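# Sort bowls into patterned and plain nested stacks

## Task

Form two nested stacks of bowls, one containing every patterned bowl and the other every plain bowl, and then release all of them so neither hand is holding any bowl.

## Robot and tools

Robot: two arms on a table. left_arm has its base at (-0.055, +0.565, 0) m and carries a left hand. right_arm has its base at (+0.088, -0.594, 0) m and carries a right hand. Each hand has four digits: index, middle, ring and thumb. Any goal above +81.7 degrees is treated as +81.7 degrees, and hand_goal reports that value, although the physical stop is at +108.

Scene frame: the origin is at table-top height, midway between the nominal bases. +x points out over the table, +y points toward left_arm, and +z points up. Image left and right do not match these axes. Positions are in metres, and orientations are given as quat_wxyz. Each hand point sits just in front of the palm, between the index and middle knuckles. In the right hand's own axes, +z runs along the straight fingers, +y points out of the palm, and +x points away from the thumb. The left hand is a mirror image, so its +x points toward the thumb. A rigid mast sticks out near the wrist and can strike objects.

One row has 48 numbers, each between -1 and 1, and must be full even when only one arm moves. The order is:
- left_arm dx, dy, dz, rx, ry, rz
- the 16 left_gripper motor goals
- left_gripper current_limit, speed
- right_arm dx, dy, dz, rx, ry, rz
- the 16 right_gripper motor goals
- right_gripper current_limit, speed

Motor order for each hand: index_mcp, index_abd, index_pip, index_dip, middle_mcp, middle_abd, middle_pip, middle_dip, ring_mcp, ring_abd, ring_pip, ring_dip, thumb_cmc, thumb_axl, thumb_mcp, thumb_ipl. Result lists use this same order.

The six pose numbers are offsets, not poses. They count from that arm's Hand target as it stood when the action or move began, and they run along the scene axes. 1.0 equals 0.6 m of translation or 180 degrees of rotation. rx, ry and rz together form a single rotation vector, turned about the Hand target position. Sending six zeros re-commands the current Hand target. Sending the same offset again moves the arm further.

The sixteen motor numbers are absolute goal angles, scaled linearly between each hinge's two stops. Going toward -1 bends fingers toward the palm and swings the thumb in front of the palm. Straight positions: _mcp is about +0.75, _abd 0.00, _pip +0.58, _dip +0.70, thumb_cmc +0.71, thumb_axl +0.68, thumb_mcp +0.23 and thumb_ipl +0.17. A 0 is a real goal, not a hold. To leave a hand unchanged, send back its hand_goal, hand_current_limit and hand_speed. current_limit maps -1 to +1 onto 0 to 550 mA, with a floor of 11 mA; a low value may be too weak to lift a finger. speed sets the motor rate to (speed+1)/2 of 8.5 rad/s. The settings start at current_limit +0.4 and speed -0.6 and stay in force until changed.

Tools:
- execute_actions(actions, cameras): actions is a list of actions. Each action is a table of up to 15 rows, one row per 1/30 s step. A short table repeats its final row to fill the 15 steps. Every row in an action is an offset from that action's starting Hand target, not from the previous row. An empty list returns state plus all images. cameras is a list of names, ["all"] or [].
- move(target, speed, blend, stop_force, zero, blocking, cameras): drives each hand point in a straight line toward the offset given in target. target is one 48-number row, or up to 15 rows that all count from the same start. speed is in m/s, from 0.002 to 3.2, default 0.25; turning is limited to twice that in rad/s. speed can be one value or one per target. blend is a corner radius in metres; 0 means stop at each target. stop_force is in N, from 4 to 120, shared by both arms. It ends an arm's path when resistance against its motion is sensed. Do not rely on it while the hand rotates, and leave it out when pulling away from a contact. zero (default true) re-zeroes the sensor before the move. blocking=false returns after about 0.5 s and cannot be combined with stop_force. A move neither avoids obstacles nor the other arm, and it may overshoot at high speed.
- wait(seconds 0 to 10, cameras): lets time pass while each arm holds its command.
- stop(cameras): brakes a running move.
- zoom_image(camera, region): camera is cam_head_left, cam_head_right or cam_high. region is [x0, y0, x1, y1] in pixels of the latest 672x504 image, no more than 504 wide or high.
- zero_wrist_force(arm): arm is left_arm or right_arm.
- finished_scene(scene): ends the scene; scene is the current scene's integer number.

Results report, for each arm:
- end_effector_position, end_effector_quat_wxyz and velocities;
- Hand target, the last commanded pose after clipping, which the next offsets count from;
- joint positions and torques;
- Wrist force and Wrist torque in the hand's own axes, plus the peak since the last report;
- hand_goal, hand_measured (same scale as hand_goal), hand_current_ma, hand_current_limit, hand_speed and hand_state.

hand_state is one of: moving; goal (at rest near its goal); blocked (stopped short and still pressing); overload (shut down). A move adds a move: line showing how it ended (done, off_target, moving, held or fault) and which limits acted. done means the arm is within 3 mm and 2 degrees of its target, but it says nothing about contact. A hand point often rests short of its Hand target. The next command, even all zeros, asks for the target again; if a gap remains, send the missing distance as an offset. Orientation is clipped each step to within 32 degrees of the measured orientation.

Things to avoid:
- Dropping bowls from a height, or releasing one while it is still moving.
- Slamming into the table or fixed objects, or pressing firmly between the two hands. A hand closing on the other hand's fingers counts as such a press.
- Anything falling off the table.
- Contact forces near 150 N. Joint contact torques reaching 287, 287, 130, 27.2, 27.2 or 24.1 N m, listed from shoulder pan to wrist 3; held weight counts toward these. Either kind of overload halts the arm for 10 s, and the hand then ignores new numbers.
- Targets set past a firm contact, since the arms are stiff.
- Steering paths close to an arm's own base.
- Finger current at 495 mA or more for 5 s, which shuts that motor down.
- Motor heat reaching 85 degrees C, which stops the arm; a MOTOR HOT warning appears at 70.

Loose objects may occasionally be nudged by outside pushes.

Each tool is called after ">>>" as name(argument=value, ...) on one line, values as JSON.

## Session

>>> execute_actions(actions=[])

Scene clock: 0.00 s.
left_arm: end_effector_position=(+0.7957, +0.5862, +0.1943) hand_goal=(+0.754, +0.000, +0.576, +0.696, +0.754, +0.000, +0.576, +0.696, +0.754, +0.000, +0.576, +0.696, +0.714, +0.678, +0.226, +0.168) hand_measured=(+0.754, +0.000, +0.576, +0.696, +0.754, +0.000, +0.576, +0.696, +0.754, +0.000, +0.576, +0.696, +0.714, +0.678, +0.226, +0.168) hand_current_ma=(+0, +0, +0, +0, +0, +0, +0, +0, +0, +0, +0, +0, +0, +0, +0, +0) hand_state=(goal, goal, goal, goal, goal, goal, goal, goal, goal, goal, goal, goal, goal, goal, goal, goal) hand_current_limit=0.40 hand_speed=-0.60 end_effector_quat_wxyz=(+0.095, +0.995, +0.042, -0.009) | right_arm: end_effector_position=(+0.7793, +0.1414, +0.3389) hand_goal=(+0.754, +0.000, +0.576, +0.696, +0.754, +0.000, +0.576, +0.696, +0.754, +0.000, +0.576, +0.696, +0.714, +0.678, +0.226, +0.168) hand_measured=(+0.754, +0.000, +0.576, +0.696, +0.754, +0.000, +0.576, +0.696, +0.754, +0.000, +0.576, +0.696, +0.714, +0.678, +0.226, +0.168) hand_current_ma=(+0, +0, +0, +0, +0, +0, +0, +0, +0, +0, +0, +0, +0, +0, +0, +0) hand_state=(goal, goal, goal, goal, goal, goal, goal, goal, goal, goal, goal, goal, goal, goal, goal, goal) hand_current_limit=0.40 hand_speed=-0.60 end_effector_quat_wxyz=(+0.050, -0.321, +0.945, -0.028)
Joint positions: left_arm=[-0.059 -0.84 1.228 1.187 1.762 -1.686] | right_arm=[0.578 -0.631 0.531 1.588 1.65 1.487]
Joint velocities: within noise
Joint torques (N m): no reading
Motor temperatures (°C): left_arm=[26 29 25 38 26 37] | right_arm=[29 31 26 32 41 33]
Wrist force (N): no reading
Wrist torque (N m): no reading
Wrist force, peak (N): no reading
Hand target: left_arm +0.7957, +0.5862, +0.1943; +0.095, +0.995, +0.042, -0.009 | right_arm +0.7793, +0.1414, +0.3389; +0.050, -0.321, +0.945, -0.028

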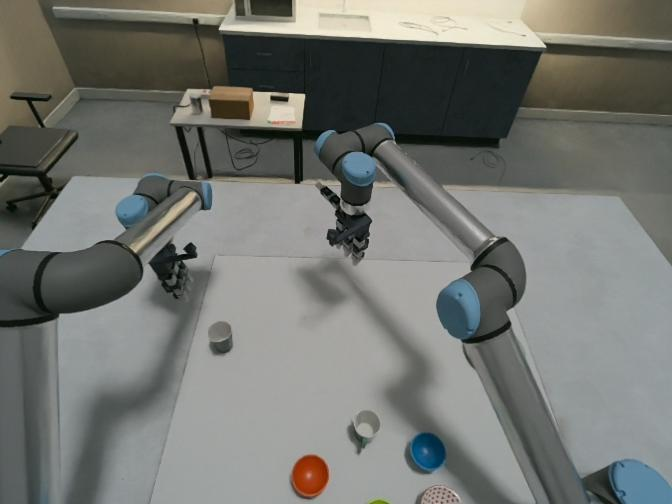

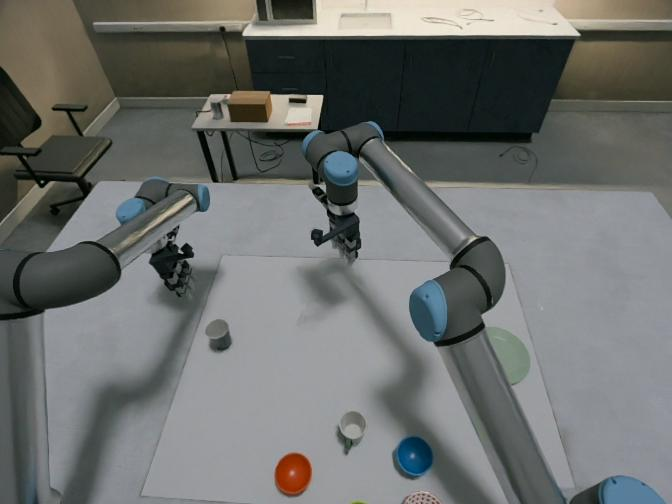

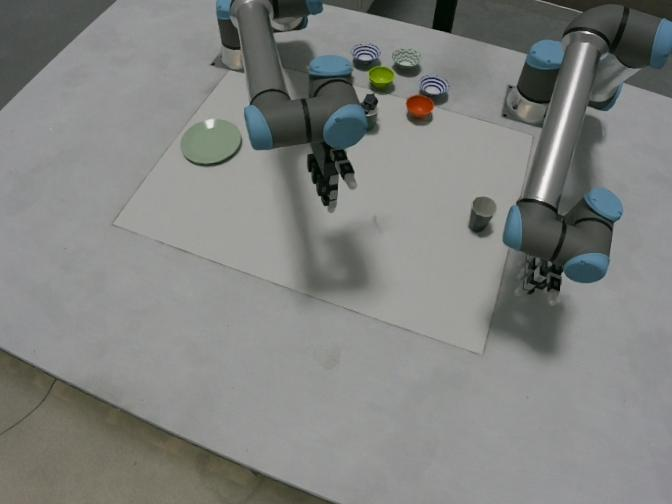

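>>> zoom_image(camera="cam_high", region=[280, 20, 480, 170])

>>> zoom_image(camera="cam_head_left", region=[272, 394, 472, 504])

>>> zoom_image(camera="cam_head_right", region=[232, 394, 472, 504])

Scaled by 2.520.

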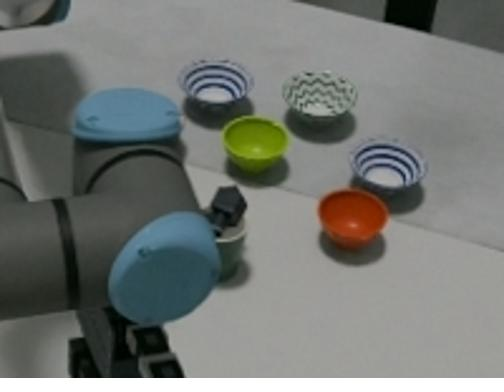

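Scaled by 2.520.

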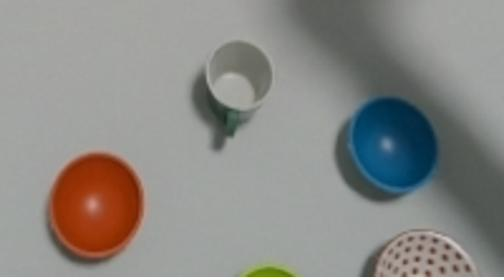

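Scaled by 2.100.

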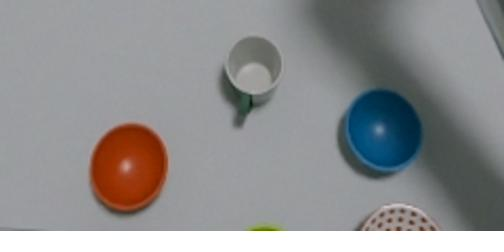

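>>> move(target=[0,0,0,0,0,0, 0.754,0,0.576,0.696,0.754,0,0.576,0.696,0.754,0,0.576,0.696,0.714,0.678,0.226,0.168,0.4,-0.6, -0.2155,-0.936,0.05,0,0,0, 0.754,0,0.576,0.696,0.754,0,0.576,0.696,0.754,0,0.576,0.696,0.714,0.678,0.226,0.168,0.4,-0.6], speed=0.3, cameras=["all"])

Scene clock: 6.33 s.
left_arm: end_effector_position=(+0.7957, +0.5862, +0.1943) hand_goal=(+0.754, +0.000, +0.576, +0.696, +0.754, +0.000, +0.576, +0.696, +0.754, +0.000, +0.576, +0.696, +0.714, +0.678, +0.226, +0.168) hand_measured=(+0.754, +0.000, +0.576, +0.696, +0.754, +0.000, +0.576, +0.696, +0.754, +0.000, +0.576, +0.696, +0.714, +0.678, +0.224, +0.168) hand_current_ma=(-2, +0, +2, +0, -2, +0, +2, +0, -2, +0, +2, +0, +1, -2, -6, -1) hand_state=(goal, goal, goal, goal, goal, goal, goal, goal, goal, goal, goal, goal, goal, goal, goal, goal) hand_current_limit=0.40 hand_speed=-0.60 end_effector_quat_wxyz=(+0.095, +0.995, +0.042, -0.009) | right_arm: end_effector_position=(+0.6500, -0.4200, +0.3689) hand_goal=(+0.754, +0.000, +0.576, +0.696, +0.754, +0.000, +0.576, +0.696, +0.754, +0.000, +0.576, +0.696, +0.714, +0.678, +0.226, +0.168) hand_measured=(+0.754, +0.000, +0.576, +0.696, +0.754, +0.000, +0.576, +0.696, +0.754, +0.000, +0.576, +0.696, +0.714, +0.678, +0.224, +0.168) hand_current_ma=(-1, +0, +1, +0, -1, +0, +1, +0, -1, +0, +1, +0, +0, -1, -4, +0) hand_state=(goal, goal, goal, goal, goal, goal, goal, goal, goal, goal, goal, goal, goal, goal, goal, goal) hand_current_limit=0.40 hand_speed=-0.60 end_effector_quat_wxyz=(+0.049, -0.321, +0.945, -0.028)
Joint positions: left_arm=[-0.059 -0.84 1.228 1.187 1.762 -1.686] | right_arm=[-0.133 -1.379 1.643 1.193 1.577 0.779]
Joint torques (N m): left_arm=[2.68 -92.18 -41.17 4.33 -0.09 0.4] | right_arm=[-9.56 -71.68 -27.52 0.89 -3.23 -1.37]
Wrist force (N): left_arm=[-0.3 0.0 0.1] | right_arm=[0.3 0.5 0.0]
Wrist torque (N m): left_arm=[-0.01 0.05 -0.03] | right_arm=[0.06 -0.12 0.13]
Wrist force, peak (N): left_arm=[-0.7 0.1 0.9] | right_arm=[-0.9 1.7 0.4]
Hand target: left_arm +0.7957, +0.5862, +0.1943; +0.095, +0.995, +0.042, -0.009 | right_arm +0.6500, -0.4202, +0.3689; +0.050, -0.321, +0.945, -0.028
Off the commanded pose: left_arm 0.000 m, 0 deg | right_arm 0.000 m, 0 deg.
move: done

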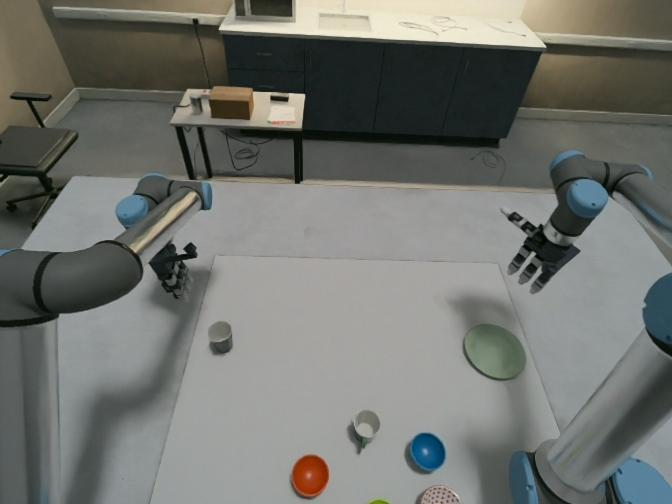

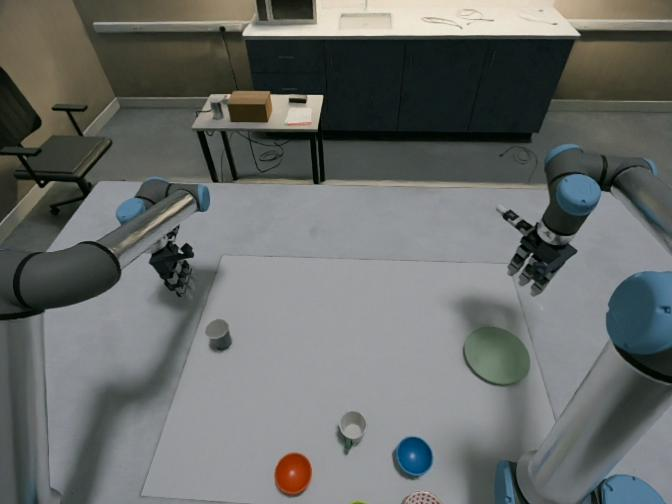

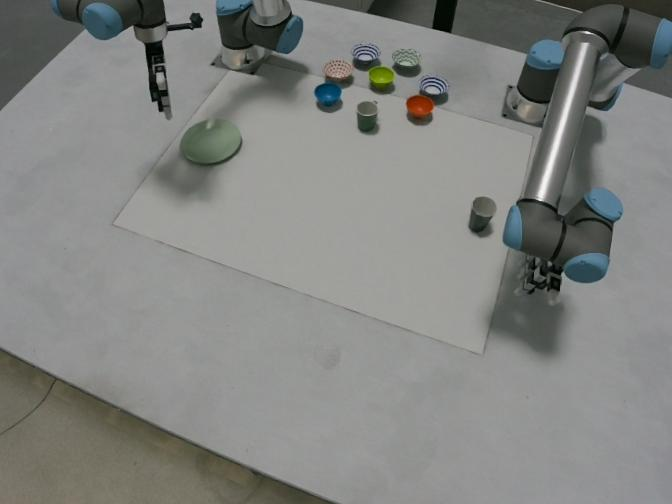

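>>> zoom_image(camera="cam_high", region=[300, 30, 470, 150])

>>> zoom_image(camera="cam_head_left", region=[272, 384, 502, 504])

Scaled by 2.965.

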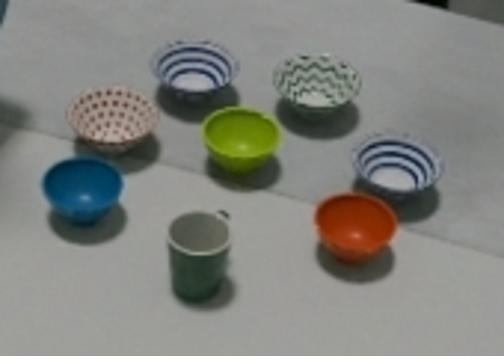

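Scaled by 2.191.

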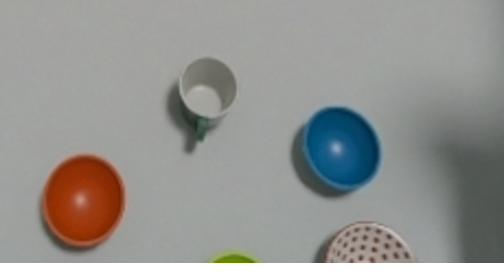

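>>> move(target=[0,0,0,0,0,0, 0.754,0,0.576,0.696,0.754,0,0.576,0.696,0.754,0,0.576,0.696,0.714,0.678,0.226,0.168,0.4,-0.6, -0.333,0.283,0.052,0,0,0.79, 0.754,0,0.576,0.696,0.754,0,0.576,0.696,0.754,0,0.576,0.696,0.714,0.678,0.226,0.168,0.4,-0.6], speed=0.4, cameras=[])

Scene clock: 17.77 s.
left_arm: end_effector_position=(+0.7957, +0.5862, +0.1943) hand_goal=(+0.754, +0.000, +0.576, +0.696, +0.754, +0.000, +0.576, +0.696, +0.754, +0.000, +0.576, +0.696, +0.714, +0.678, +0.226, +0.168) hand_measured=(+0.754, +0.000, +0.576, +0.696, +0.754, +0.000, +0.576, +0.696, +0.754, +0.000, +0.576, +0.696, +0.714, +0.678, +0.224, +0.168) hand_current_ma=(-2, +0, +2, +0, -2, +0, +2, +0, -2, +0, +2, +0, +1, -2, -6, -1) hand_state=(goal, goal, goal, goal, goal, goal, goal, goal, goal, goal, goal, goal, goal, goal, goal, goal) hand_current_limit=0.40 hand_speed=-0.60 end_effector_quat_wxyz=(+0.095, +0.995, +0.042, -0.009) | right_arm: end_effector_position=(+0.4502, -0.2504, +0.4001) hand_goal=(+0.754, +0.000, +0.576, +0.696, +0.754, +0.000, +0.576, +0.696, +0.754, +0.000, +0.576, +0.696, +0.714, +0.678, +0.226, +0.168) hand_measured=(+0.754, +0.000, +0.576, +0.696, +0.754, +0.000, +0.576, +0.696, +0.754, +0.000, +0.576, +0.696, +0.714, +0.678, +0.224, +0.168) hand_current_ma=(-1, +0, +1, +0, -1, +0, +1, +0, -1, +0, +1, +0, +0, -1, -4, +0) hand_state=(goal, goal, goal, goal, goal, goal, goal, goal, goal, goal, goal, goal, goal, goal, goal, goal) hand_current_limit=0.40 hand_speed=-0.60 end_effector_quat_wxyz=(-0.043, +0.998, -0.002, -0.038)
Joint positions: left_arm=[-0.059 -0.84 1.228 1.187 1.762 -1.686] | right_arm=[0.484 -1.388 1.628 1.358 1.46 -1.086]
Joint torques (N m): left_arm=[0.8 -93.22 -39.99 4.7 -0.14 0.21] | right_arm=[9.47 -71.08 -27.21 9.4 -1.94 -1.16]
Wrist force (N): left_arm=[-0.3 -0.4 -0.2] | right_arm=[-0.1 -0.1 -0.2]
Wrist torque (N m): left_arm=[-0.03 0.03 -0.02] | right_arm=[-0.04 -0.07 0.06]
Wrist force, peak (N): left_arm=[-0.8 0.1 0.8] | right_arm=[0.8 0.5 -0.1]
Hand target: left_arm +0.7957, +0.5862, +0.1943; +0.095, +0.995, +0.042, -0.009 | right_arm +0.4502, -0.2504, +0.4001; -0.043, +0.998, -0.002, -0.038
Off the commanded pose: left_arm 0.000 m, 0 deg | right_arm 0.000 m, 0 deg.
move: done
No camera images: "cameras" was empty.

>>> move(target=[0,0,0,0,0,0, 0.754,0,0.576,0.696,0.754,0,0.576,0.696,0.754,0,0.576,0.696,0.714,0.678,0.226,0.168,0.4,-0.6, -0.667,0.367,-0.1,0.3617,-0.0217,-0.0136, 0.479,0.25,0.358,0.551,0.479,0,0.358,0.551,0.99,0,0.576,0.696,-0.571,0.677,0.1685,0.1676,0.4,-0.6], speed=0.3, cameras=["all"])

Scene clock: 21.40 s.
left_arm: end_effector_position=(+0.7957, +0.5862, +0.1943) hand_goal=(+0.754, +0.000, +0.576, +0.696, +0.754, +0.000, +0.576, +0.696, +0.754, +0.000, +0.576, +0.696, +0.714, +0.678, +0.226, +0.168) hand_measured=(+0.754, +0.000, +0.576, +0.696, +0.754, +0.000, +0.576, +0.696, +0.754, +0.000, +0.576, +0.696, +0.714, +0.678, +0.224, +0.168) hand_current_ma=(-2, +0, +2, +0, -2, +0, +2, +0, -2, +0, +2, +0, +1, -2, -6, -1) hand_state=(goal, goal, goal, goal, goal, goal, goal, goal, goal, goal, goal, goal, goal, goal, goal, goal) hand_current_limit=0.40 hand_speed=-0.60 end_effector_quat_wxyz=(+0.095, +0.995, +0.042, -0.009) | right_arm: end_effector_position=(+0.0500, -0.0302, +0.3401) hand_goal=(+0.480, +0.250, +0.358, +0.552, +0.480, +0.000, +0.358, +0.552, +0.990, +0.000, +0.576, +0.696, -0.570, +0.678, +0.168, +0.168) hand_measured=(+0.474, +0.246, +0.360, +0.554, +0.474, +0.000, +0.358, +0.556, +0.978, +0.000, +0.576, +0.696, -0.568, +0.678, +0.166, +0.168) hand_current_ma=(-11, -4, +1, +3, -11, +0, +1, +4, -25, +0, +0, +0, +2, -1, -3, +0) hand_state=(goal, goal, goal, goal, goal, goal, goal, goal, goal, goal, goal, goal, goal, goal, goal, goal) hand_current_limit=0.40 hand_speed=-0.60 end_effector_quat_wxyz=(-0.574, +0.819, +0.000, +0.000)
Joint positions: left_arm=[-0.059 -0.84 1.228 1.187 1.762 -1.686] | right_arm=[1.114 -1.886 2.148 0.123 1.141 -0.167]
Joint torques (N m): left_arm=[0.13 -90.9 -40.88 4.5 0.02 0.11] | right_arm=[13.14 -4.81 -32.25 -3.4 1.81 2.8]
Wrist force (N): left_arm=[0.0 -0.3 0.0] | right_arm=[-0.3 -1.1 0.3]
Wrist torque (N m): left_arm=[-0.05 0.01 0.01] | right_arm=[0.09 0.21 0.18]
Wrist force, peak (N): left_arm=[-0.7 0.1 0.8] | right_arm=[-2.4 1.5 -1.6]
Hand target: left_arm +0.7957, +0.5862, +0.1943; +0.095, +0.995, +0.042, -0.009 | right_arm +0.0500, -0.0302, +0.3401; -0.574, +0.819, +0.000, +0.000
Off the commanded pose: left_arm 0.000 m, 0 deg | right_arm 0.000 m, 0 deg.
move: done

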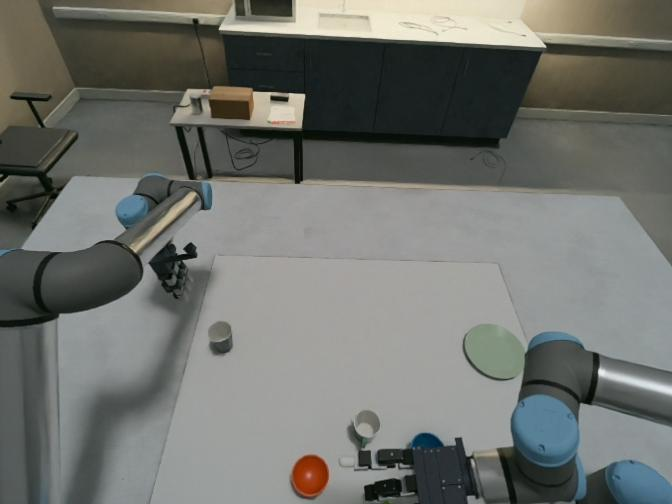

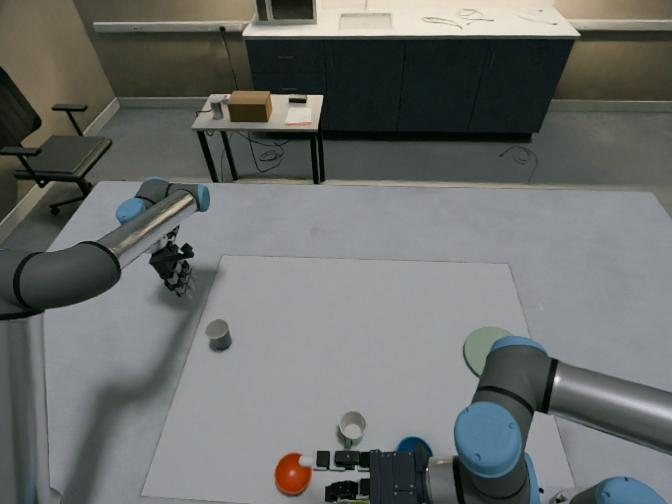

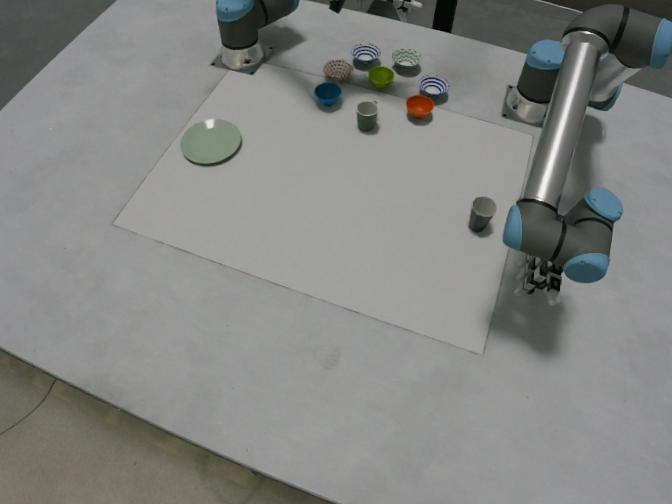

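>>> move(target=[0,0,0,0,0,0, 0.754,0,0.576,0.696,0.754,0,0.576,0.696,0.754,0,0.576,0.696,0.714,0.678,0.226,0.168,0.4,-0.6, 0,0,-0.283,0,0,0, 0.479,0.25,0.358,0.551,0.479,0,0.358,0.551,0.99,0,0.576,0.696,-0.571,0.677,0.1685,0.1676,0.4,-0.6], speed=0.25, cameras=["all"])

>>> zoom_image(camera="cam_high", region=[280, 10, 480, 150])

Scene clock: 23.07 s.
left_arm: end_effector_position=(+0.7957, +0.5862, +0.1943) hand_goal=(+0.754, +0.000, +0.576, +0.696, +0.754, +0.000, +0.576, +0.696, +0.754, +0.000, +0.576, +0.696, +0.714, +0.678, +0.226, +0.168) hand_measured=(+0.754, +0.000, +0.576, +0.696, +0.754, +0.000, +0.576, +0.696, +0.754, +0.000, +0.576, +0.696, +0.714, +0.678, +0.224, +0.168) hand_current_ma=(-2, +0, +2, +0, -2, +0, +2, +0, -2, +0, +2, +0, +1, -2, -6, -1) hand_state=(goal, goal, goal, goal, goal, goal, goal, goal, goal, goal, goal, goal, goal, goal, goal, goal) hand_current_limit=0.40 hand_speed=-0.60 end_effector_quat_wxyz=(+0.095, +0.995, +0.042, -0.009) | right_arm: end_effector_position=(+0.0500, -0.0302, +0.1704) hand_goal=(+0.480, +0.250, +0.358, +0.552, +0.480, +0.000, +0.358, +0.552, +0.990, +0.000, +0.576, +0.696, -0.570, +0.678, +0.168, +0.168) hand_measured=(+0.474, +0.246, +0.360, +0.554, +0.474, +0.000, +0.358, +0.556, +0.978, +0.000, +0.576, +0.696, -0.568, +0.678, +0.166, +0.168) hand_current_ma=(-11, -4, +1, +3, -12, +0, +1, +4, -25, +0, +0, +0, +2, -1, -3, +0) hand_state=(goal, goal, goal, goal, goal, goal, goal, goal, goal, goal, goal, goal, goal, goal, goal, goal) hand_current_limit=0.40 hand_speed=-0.60 end_effector_quat_wxyz=(-0.574, +0.819, +0.000, +0.000)
Joint positions: left_arm=[-0.059 -0.84 1.228 1.187 1.762 -1.686] | right_arm=[1.114 -1.731 2.368 -0.252 1.142 -0.167]
Joint torques (N m): left_arm=[0.59 -92.7 -40.77 4.61 0.07 0.18] | right_arm=[10.22 -8.38 -24.05 -3.36 1.74 2.58]
Wrist force (N): left_arm=[-0.6 0.1 0.1] | right_arm=[-0.1 -0.7 0.4]
Wrist torque (N m): left_arm=[0.01 0.07 -0.06] | right_arm=[0.15 0.21 0.18]
Wrist force, peak (N): left_arm=[-0.4 -0.3 0.9] | right_arm=[-0.4 -2.4 0.0]
Hand target: left_arm +0.7957, +0.5862, +0.1943; +0.095, +0.995, +0.042, -0.009 | right_arm +0.0500, -0.0302, +0.1703; -0.574, +0.819, +0.000, +0.000
Off the commanded pose: left_arm 0.000 m, 0 deg | right_arm 0.000 m, 0 deg.
move: done

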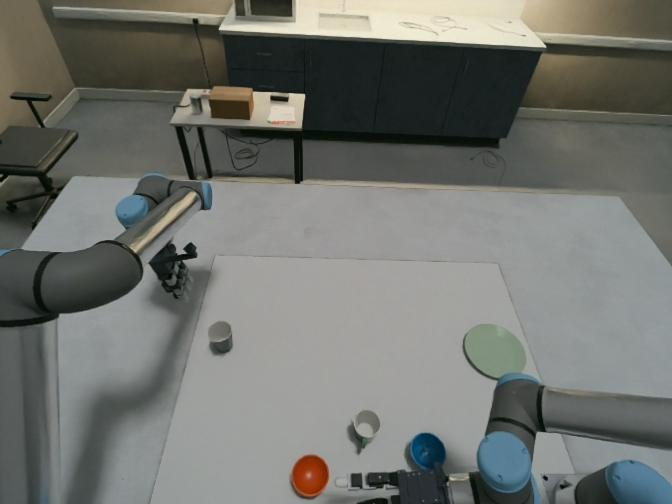

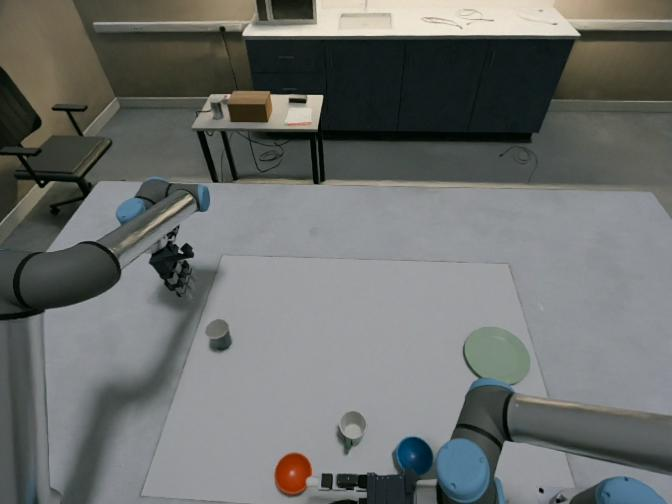

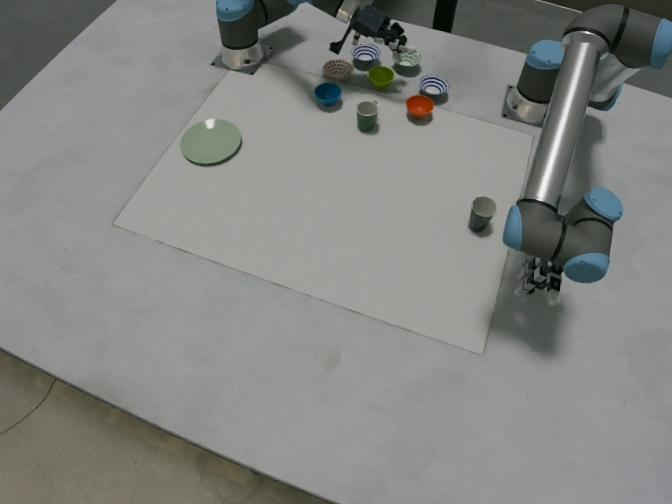

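Scaled by 2.520.

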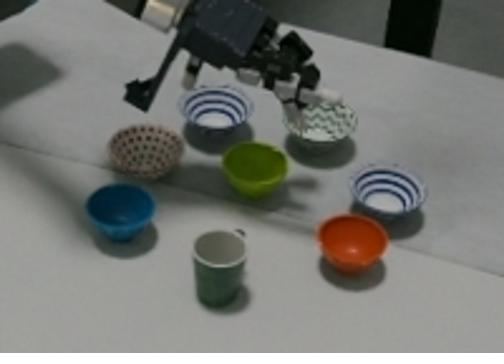

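>>> zoom_image(camera="cam_high", region=[320, 0, 430, 80])

>>> zoom_image(camera="cam_head_left", region=[270, 404, 530, 504])

>>> zoom_image(camera="cam_head_right", region=[240, 404, 500, 504])

Scaled by 4.582.

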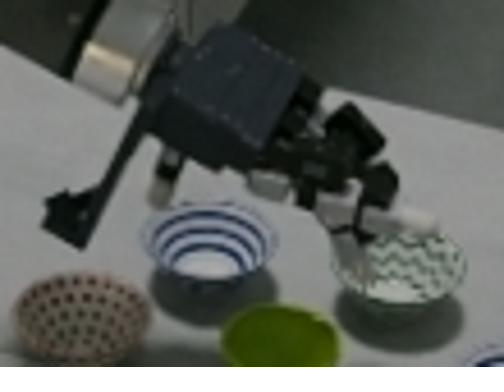

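Scaled by 1.938.

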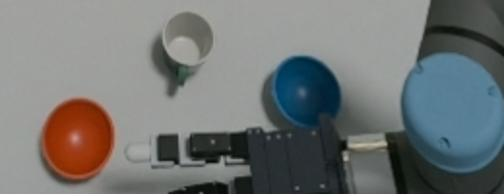

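Scaled by 1.938.

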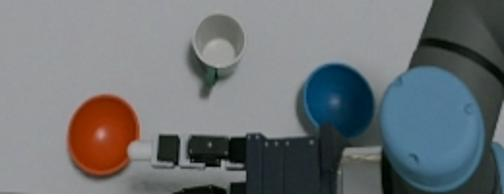

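>>> zoom_image(camera="cam_high", region=[490, 240, 600, 320])

>>> zoom_image(camera="cam_high", region=[190, 20, 300, 100])

>>> zoom_image(camera="cam_high", region=[490, 60, 600, 140])

Scaled by 4.582.

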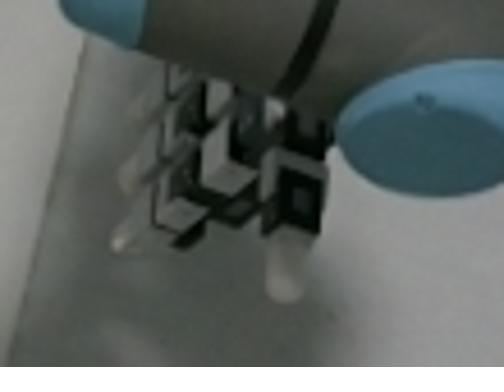

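Scaled by 4.582.

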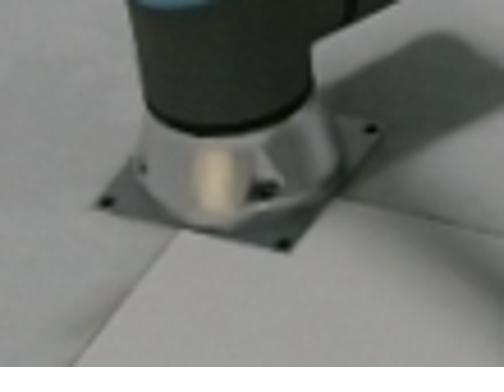

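Scaled by 4.582.

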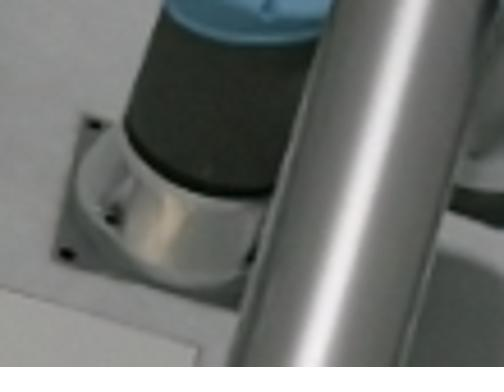

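>>> zoom_image(camera="cam_high", region=[315, 50, 395, 115])

>>> zoom_image(camera="cam_high", region=[380, 50, 460, 130])

Scaled by 6.300.

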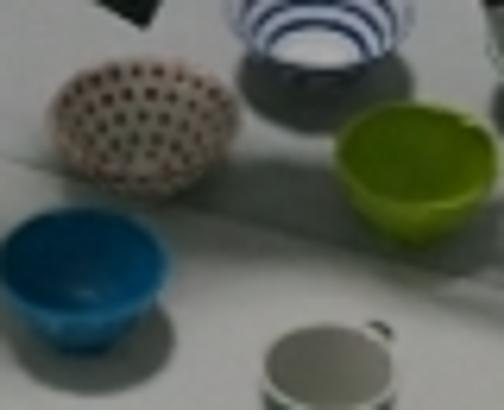

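Scaled by 6.300.

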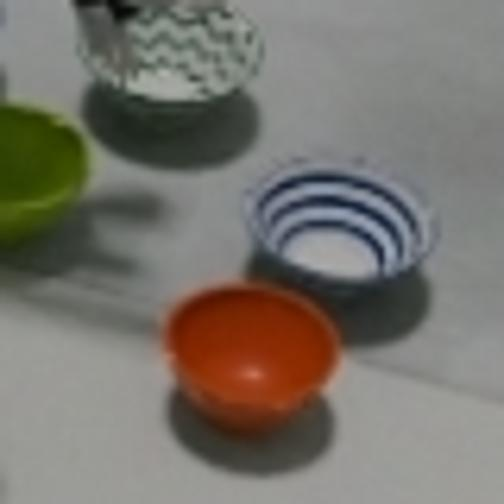

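>>> move(target=[0,0,0,0,0,0, 0.754,0,0.576,0.696,0.754,0,0.576,0.696,0.754,0,0.576,0.696,0.714,0.678,0.226,0.168,0.4,-0.6, 0.2323,0.349,-0.05,0,0,-0.1667, 0.479,0.25,0.358,0.551,0.479,0,0.358,0.551,0.99,0,0.576,0.696,-0.571,0.677,0.1685,0.1676,0.4,-0.6], speed=0.25, cameras=["all"])

>>> zoom_image(camera="cam_high", region=[350, 30, 470, 130])

>>> zoom_image(camera="cam_head_left", region=[250, 404, 510, 504])

Scene clock: 32.77 s.
left_arm: end_effector_position=(+0.7957, +0.5862, +0.1943) hand_goal=(+0.754, +0.000, +0.576, +0.696, +0.754, +0.000, +0.576, +0.696, +0.754, +0.000, +0.576, +0.696, +0.714, +0.678, +0.226, +0.168) hand_measured=(+0.754, +0.000, +0.576, +0.696, +0.754, +0.000, +0.576, +0.696, +0.754, +0.000, +0.576, +0.696, +0.714, +0.678, +0.224, +0.168) hand_current_ma=(-2, +0, +2, +0, -2, +0, +2, +0, -2, +0, +2, +0, +1, -2, -6, -1) hand_state=(goal, goal, goal, goal, goal, goal, goal, goal, goal, goal, goal, goal, goal, goal, goal, goal) hand_current_limit=0.40 hand_speed=-0.60 end_effector_quat_wxyz=(+0.095, +0.995, +0.042, -0.009) | right_arm: end_effector_position=(+0.1893, +0.1791, +0.1403) hand_goal=(+0.480, +0.250, +0.358, +0.552, +0.480, +0.000, +0.358, +0.552, +0.990, +0.000, +0.576, +0.696, -0.570, +0.678, +0.168, +0.168) hand_measured=(+0.474, +0.246, +0.360, +0.554, +0.472, +0.000, +0.358, +0.556, +0.978, +0.000, +0.576, +0.696, -0.568, +0.678, +0.166, +0.168) hand_current_ma=(-12, -4, +1, +3, -12, +0, +1, +4, -25, +0, +0, +0, +2, -1, -3, +0) hand_state=(goal, goal, goal, goal, goal, goal, goal, goal, goal, goal, goal, goal, goal, goal, goal, goal) hand_current_limit=0.40 hand_speed=-0.60 end_effector_quat_wxyz=(-0.554, +0.791, -0.212, +0.149)
Joint positions: left_arm=[-0.059 -0.84 1.228 1.187 1.762 -1.686] | right_arm=[1.239 -1.315 1.988 -0.32 1.749 0.065]
Joint torques (N m): left_arm=[-1.47 -92.65 -40.21 4.45 0.15 0.22] | right_arm=[11.09 -50.97 -49.36 2.05 2.54 2.64]
Wrist force (N): left_arm=[-0.2 0.0 0.3] | right_arm=[0.2 -1.1 0.1]
Wrist torque (N m): left_arm=[-0.02 0.03 -0.02] | right_arm=[0.11 0.17 0.20]
Wrist force, peak (N): left_arm=[-1.2 0.4 0.0] | right_arm=[0.1 -1.4 1.9]
Hand target: left_arm +0.7957, +0.5862, +0.1943; +0.095, +0.995, +0.042, -0.009 | right_arm +0.1894, +0.1792, +0.1403; -0.554, +0.791, -0.212, +0.149
Off the commanded pose: left_arm 0.000 m, 0 deg | right_arm 0.000 m, 0 deg.
move: done

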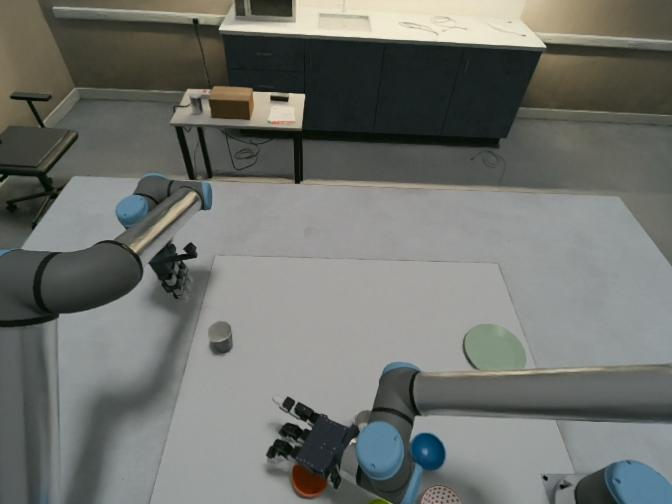

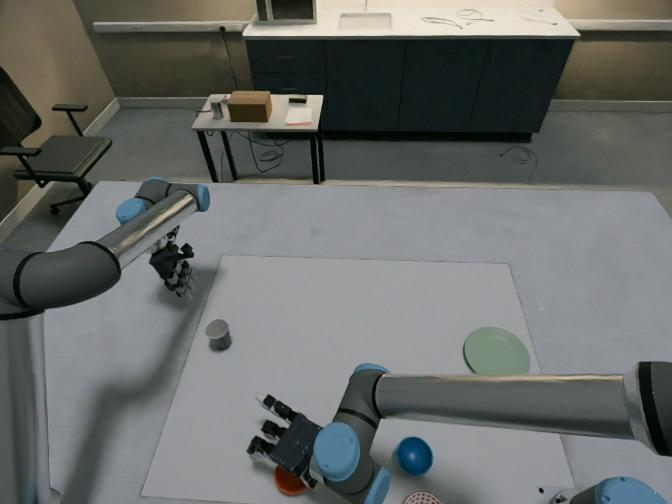

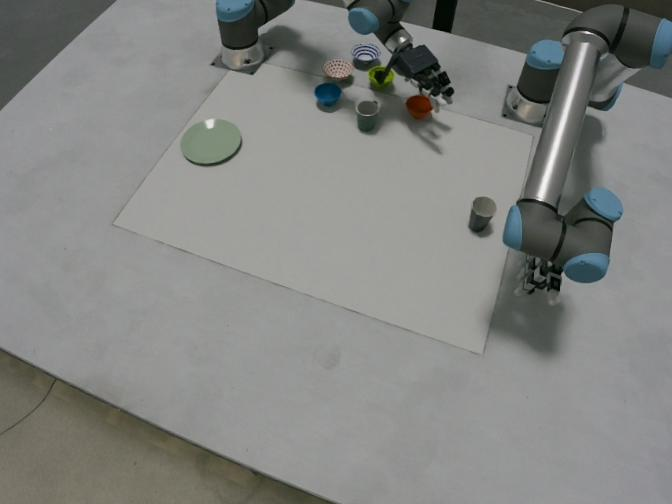

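Scaled by 4.200.

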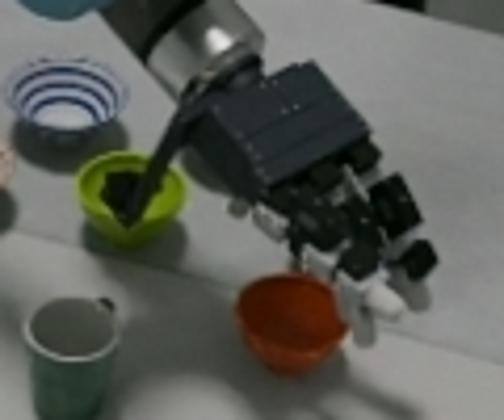

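Scaled by 1.938.

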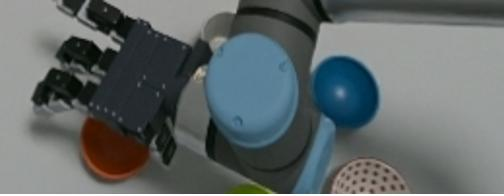

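>>> move(target=[0,0,0,0,0,0, 0.754,0,0.576,0.696,0.754,0,0.576,0.696,0.754,0,0.576,0.696,0.714,0.678,0.226,0.168,0.4,-0.6, 0,0,-0.09,0,0,0, 0.479,0.25,0.358,0.551,0.479,0,0.358,0.551,0.99,0,0.576,0.696,-0.571,0.677,0.1685,0.1676,0.4,-0.6], speed=0.15, stop_force=6, cameras=["cam_high","cam_head_left"])

>>> zoom_image(camera="cam_high", region=[370, 40, 470, 140])

>>> zoom_image(camera="cam_head_left", region=[250, 404, 450, 504])

Scene clock: 34.80 s.
left_arm: end_effector_position=(+0.7957, +0.5862, +0.1943) hand_goal=(+0.754, +0.000, +0.576, +0.696, +0.754, +0.000, +0.576, +0.696, +0.754, +0.000, +0.576, +0.696, +0.714, +0.678, +0.226, +0.168) hand_measured=(+0.754, +0.000, +0.576, +0.696, +0.754, +0.000, +0.576, +0.696, +0.754, +0.000, +0.576, +0.696, +0.714, +0.678, +0.224, +0.168) hand_current_ma=(-2, +0, +2, +0, -2, +0, +2, +0, -2, +0, +2, +0, +1, -2, -6, -1) hand_state=(goal, goal, goal, goal, goal, goal, goal, goal, goal, goal, goal, goal, goal, goal, goal, goal) hand_current_limit=0.40 hand_speed=-0.60 end_effector_quat_wxyz=(+0.095, +0.995, +0.042, -0.009) | right_arm: end_effector_position=(+0.1894, +0.1792, +0.0863) hand_goal=(+0.480, +0.250, +0.358, +0.552, +0.480, +0.000, +0.358, +0.552, +0.990, +0.000, +0.576, +0.696, -0.570, +0.678, +0.168, +0.168) hand_measured=(+0.472, +0.246, +0.358, +0.554, +0.472, +0.000, +0.358, +0.556, +0.978, +0.000, +0.576, +0.696, -0.568, +0.678, +0.166, +0.168) hand_current_ma=(-13, -4, +1, +3, -13, +0, +0, +4, -25, +0, +0, +0, +2, -1, -3, +0) hand_state=(goal, goal, goal, goal, goal, goal, goal, goal, goal, goal, goal, goal, goal, goal, goal, goal) hand_current_limit=0.40 hand_speed=-0.60 end_effector_quat_wxyz=(-0.554, +0.791, -0.212, +0.149)
Joint positions: left_arm=[-0.059 -0.84 1.228 1.187 1.762 -1.686] | right_arm=[1.239 -1.25 2.024 -0.419 1.749 0.066]
Joint torques (N m): left_arm=[0.63 -93.27 -40 4.77 0.23 0.36] | right_arm=[9.02 -47.88 -20.95 -3.7 2.01 -0.13]
Wrist force (N): left_arm=[0.1 -0.2 0.4] | right_arm=[0.4 -0.7 0.0]
Wrist torque (N m): left_arm=[-0.06 0.00 0.00] | right_arm=[0.16 0.16 0.23]
Wrist force, peak (N): left_arm=[-1.1 0.0 0.1] | right_arm=[0.3 -2.6 0.3]
Hand target: left_arm +0.7957, +0.5862, +0.1943; +0.095, +0.995, +0.042, -0.009 | right_arm +0.1894, +0.1792, +0.0863; -0.554, +0.791, -0.212, +0.149
Off the commanded pose: left_arm 0.000 m, 0 deg | right_arm 0.000 m, 0 deg.
move: done
Images, in order (width x height): cam_head_left 672x504, cam_high 672x504.

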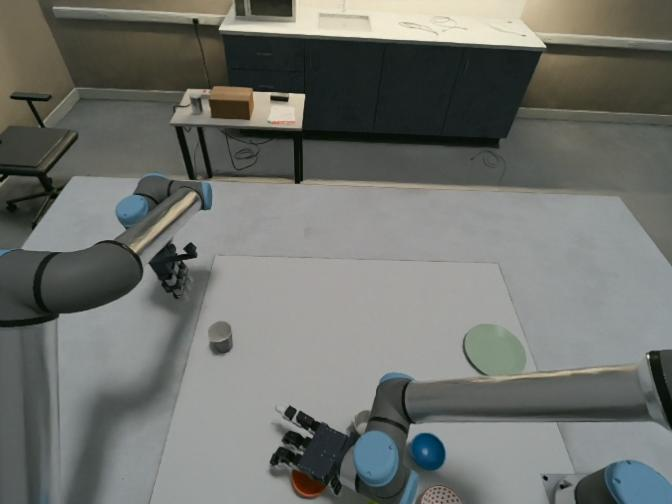

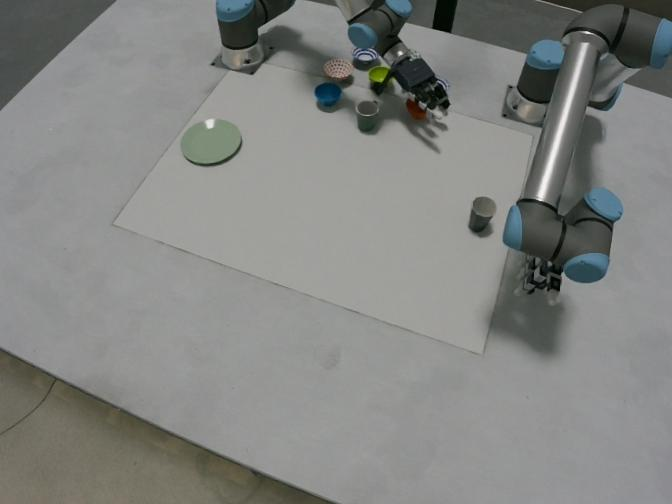

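Scaled by 5.040.

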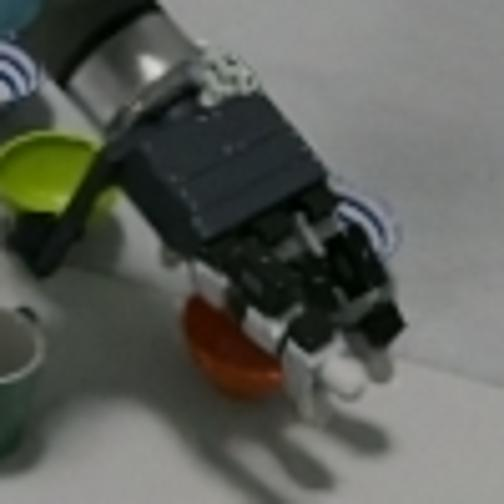

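Scaled by 2.520.

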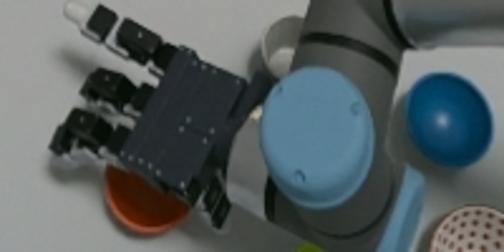

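>>> move(target=[0,0,0,0,0,0, 0.754,0,0.576,0.696,0.754,0,0.576,0.696,0.754,0,0.576,0.696,0.714,0.678,0.226,0.168,0.4,-0.6, 0,0,-0.0705,0,0,0, 0.479,0.25,0.358,0.551,0.479,0,0.358,0.551,0.99,0,0.576,0.696,-0.571,0.677,0.1685,0.1676,0.4,-0.6], speed=0.05, stop_force=5, cameras=["cam_high","cam_head_left"])

>>> zoom_image(camera="cam_high", region=[370, 40, 470, 140])

>>> zoom_image(camera="cam_head_left", region=[250, 404, 450, 504])

Scene clock: 37.37 s.
left_arm: end_effector_position=(+0.7957, +0.5862, +0.1943) hand_goal=(+0.754, +0.000, +0.576, +0.696, +0.754, +0.000, +0.576, +0.696, +0.754, +0.000, +0.576, +0.696, +0.714, +0.678, +0.226, +0.168) hand_measured=(+0.754, +0.000, +0.576, +0.696, +0.754, +0.000, +0.576, +0.696, +0.754, +0.000, +0.576, +0.696, +0.714, +0.678, +0.224, +0.168) hand_current_ma=(-2, +0, +2, +0, -2, +0, +2, +0, -2, +0, +2, +0, +1, -2, -6, -1) hand_state=(goal, goal, goal, goal, goal, goal, goal, goal, goal, goal, goal, goal, goal, goal, goal, goal) hand_current_limit=0.40 hand_speed=-0.60 end_effector_quat_wxyz=(+0.095, +0.995, +0.042, -0.009) | right_arm: end_effector_position=(+0.1894, +0.1792, +0.0440) hand_goal=(+0.480, +0.250, +0.358, +0.552, +0.480, +0.000, +0.358, +0.552, +0.990, +0.000, +0.576, +0.696, -0.570, +0.678, +0.168, +0.168) hand_measured=(+0.472, +0.246, +0.358, +0.554, +0.472, +0.000, +0.358, +0.556, +0.978, +0.000, +0.576, +0.696, -0.568, +0.678, +0.166, +0.168) hand_current_ma=(-13, -4, +1, +3, -13, +0, +0, +4, -25, +0, +0, +0, +2, -1, -3, +0) hand_state=(goal, goal, goal, goal, goal, goal, goal, goal, goal, goal, goal, goal, goal, goal, goal, goal) hand_current_limit=0.40 hand_speed=-0.60 end_effector_quat_wxyz=(-0.554, +0.791, -0.212, +0.149)
Joint positions: left_arm=[-0.059 -0.84 1.228 1.187 1.762 -1.686] | right_arm=[1.239 -1.194 2.045 -0.497 1.749 0.066]
Joint torques (N m): left_arm=[-0.21 -94.8 -40.44 4.81 0.29 0.3] | right_arm=[2.74 -52.97 -18.22 -3.4 1.83 1.04]
Wrist force (N): left_arm=[-0.6 0.1 0.3] | right_arm=[0.1 -0.3 0.2]
Wrist torque (N m): left_arm=[-0.02 0.09 -0.06] | right_arm=[0.19 0.14 0.19]
Wrist force, peak (N): left_arm=[-0.8 -0.2 0.8] | right_arm=[0.0 -1.0 0.2]
Hand target: left_arm +0.7957, +0.5862, +0.1943; +0.095, +0.995, +0.042, -0.009 | right_arm +0.1894, +0.1792, +0.0440; -0.554, +0.791, -0.212, +0.149
Off the commanded pose: left_arm 0.000 m, 0 deg | right_arm 0.000 m, 0 deg.
move: done
Images, in order (width x height): cam_head_left 672x504, cam_high 672x504.

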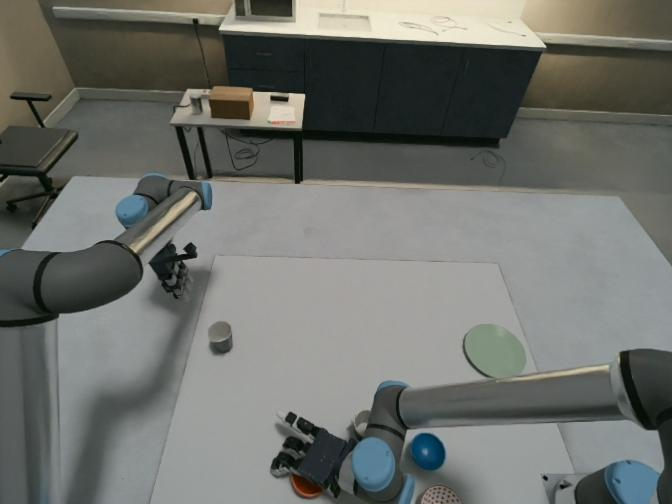

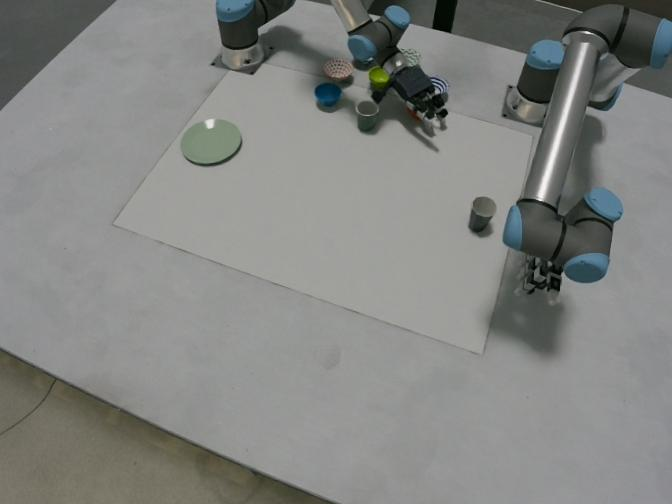

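Scaled by 5.040.

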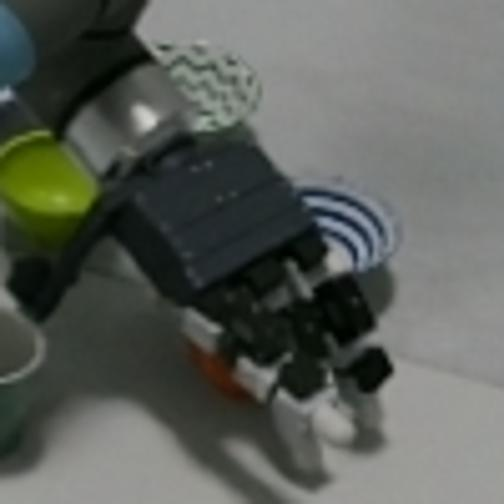

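Scaled by 2.520.

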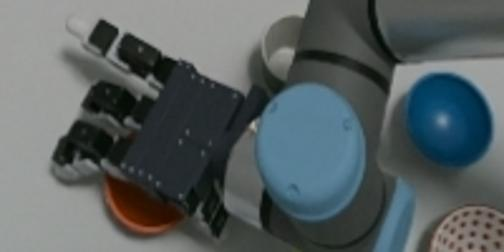

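>>> move(target=[0,0,0,0,0,0, 0.754,0,0.576,0.696,0.754,0,0.576,0.696,0.754,0,0.576,0.696,0.714,0.678,0.226,0.168,0.4,-0.6, 0,0,0,0,0,0, 0.507,0.25,-0.372,0.232,0.507,0,-0.372,0.232,0.99,0,0.576,0.696,-0.571,0.677,-0.2247,0.1676,0.2,-0.85], speed=0.05, cameras=["cam_high","cam_head_left"])

>>> zoom_image(camera="cam_high", region=[370, 40, 470, 140])

>>> zoom_image(camera="cam_head_left", region=[250, 404, 450, 504])

Scene clock: 39.60 s.
left_arm: end_effector_position=(+0.7957, +0.5862, +0.1943) hand_goal=(+0.754, +0.000, +0.576, +0.696, +0.754, +0.000, +0.576, +0.696, +0.754, +0.000, +0.576, +0.696, +0.714, +0.678, +0.226, +0.168) hand_measured=(+0.754, +0.000, +0.576, +0.696, +0.754, +0.000, +0.576, +0.696, +0.754, +0.000, +0.576, +0.696, +0.714, +0.678, +0.224, +0.168) hand_current_ma=(-2, +0, +2, +0, -2, +0, +2, +0, -2, +0, +2, +0, +1, -2, -6, -1) hand_state=(goal, goal, goal, goal, goal, goal, goal, goal, goal, goal, goal, goal, goal, goal, goal, goal) hand_current_limit=0.40 hand_speed=-0.60 end_effector_quat_wxyz=(+0.095, +0.995, +0.042, -0.009) | right_arm: end_effector_position=(+0.1894, +0.1792, +0.0440) hand_goal=(+0.508, +0.250, -0.372, +0.232, +0.508, +0.000, -0.372, +0.232, +0.990, +0.000, +0.576, +0.696, -0.570, +0.678, -0.224, +0.168) hand_measured=(+0.540, +0.256, -0.312, +0.236, +0.524, -0.012, -0.336, +0.236, +0.978, +0.000, +0.576, +0.696, -0.568, +0.678, -0.130, +0.172) hand_current_ma=(+84, +6, +176, +5, +33, -20, +88, +5, -25, +0, +0, +0, +1, -1, +330, +8) hand_state=(blocked, goal, blocked, goal, goal, goal, blocked, goal, goal, goal, goal, goal, goal, goal, blocked, goal) hand_current_limit=0.20 hand_speed=-0.85 end_effector_quat_wxyz=(-0.554, +0.791, -0.212, +0.149)
Joint positions: left_arm=[-0.059 -0.84 1.228 1.187 1.762 -1.686] | right_arm=[1.239 -1.194 2.045 -0.497 1.749 0.066]
Joint torques (N m): left_arm=[-0.06 -92.21 -39.96 4.71 0.03 0.19] | right_arm=[5.66 -54.64 -18.79 -2.91 1.74 1.01]
Wrist force (N): left_arm=[0.0 -0.2 0.7] | right_arm=[0.1 0.2 0.1]
Wrist torque (N m): left_arm=[-0.08 0.02 0.00] | right_arm=[0.22 0.16 0.18]
Wrist force, peak (N): left_arm=[-0.4 -0.3 0.9] | right_arm=[0.5 0.5 0.2]
Hand target: left_arm +0.7957, +0.5862, +0.1943; +0.095, +0.995, +0.042, -0.009 | right_arm +0.1894, +0.1792, +0.0440; -0.554, +0.791, -0.212, +0.149
Off the commanded pose: left_arm 0.000 m, 0 deg | right_arm 0.000 m, 0 deg.
move: done
Images, in order (width x height): cam_head_left 672x504, cam_high 672x504.

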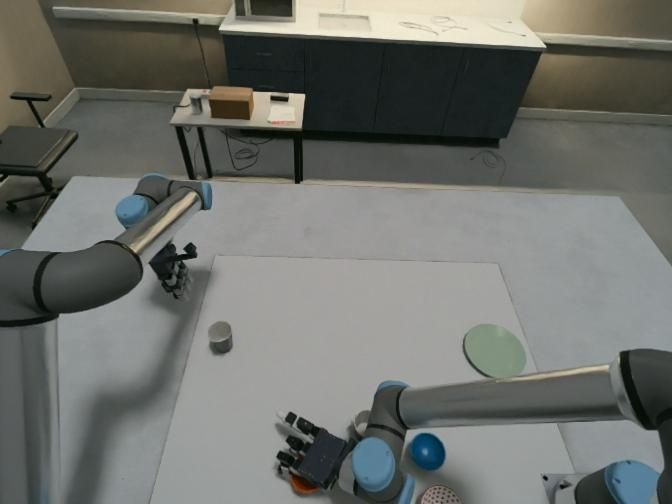

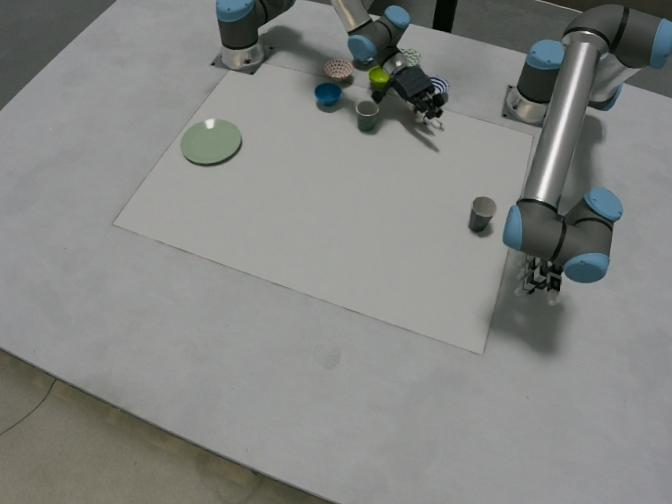

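Scaled by 5.040.

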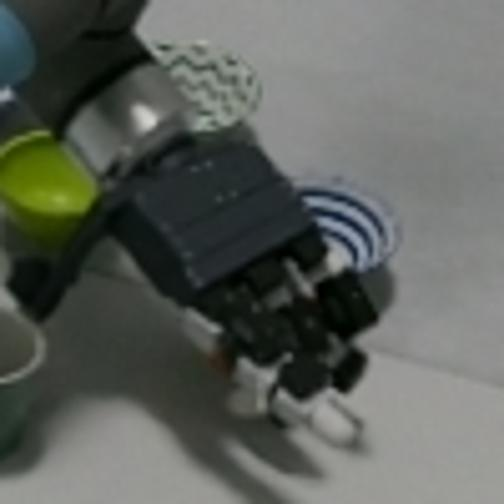

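Scaled by 2.520.

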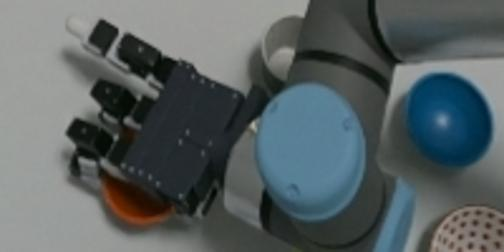

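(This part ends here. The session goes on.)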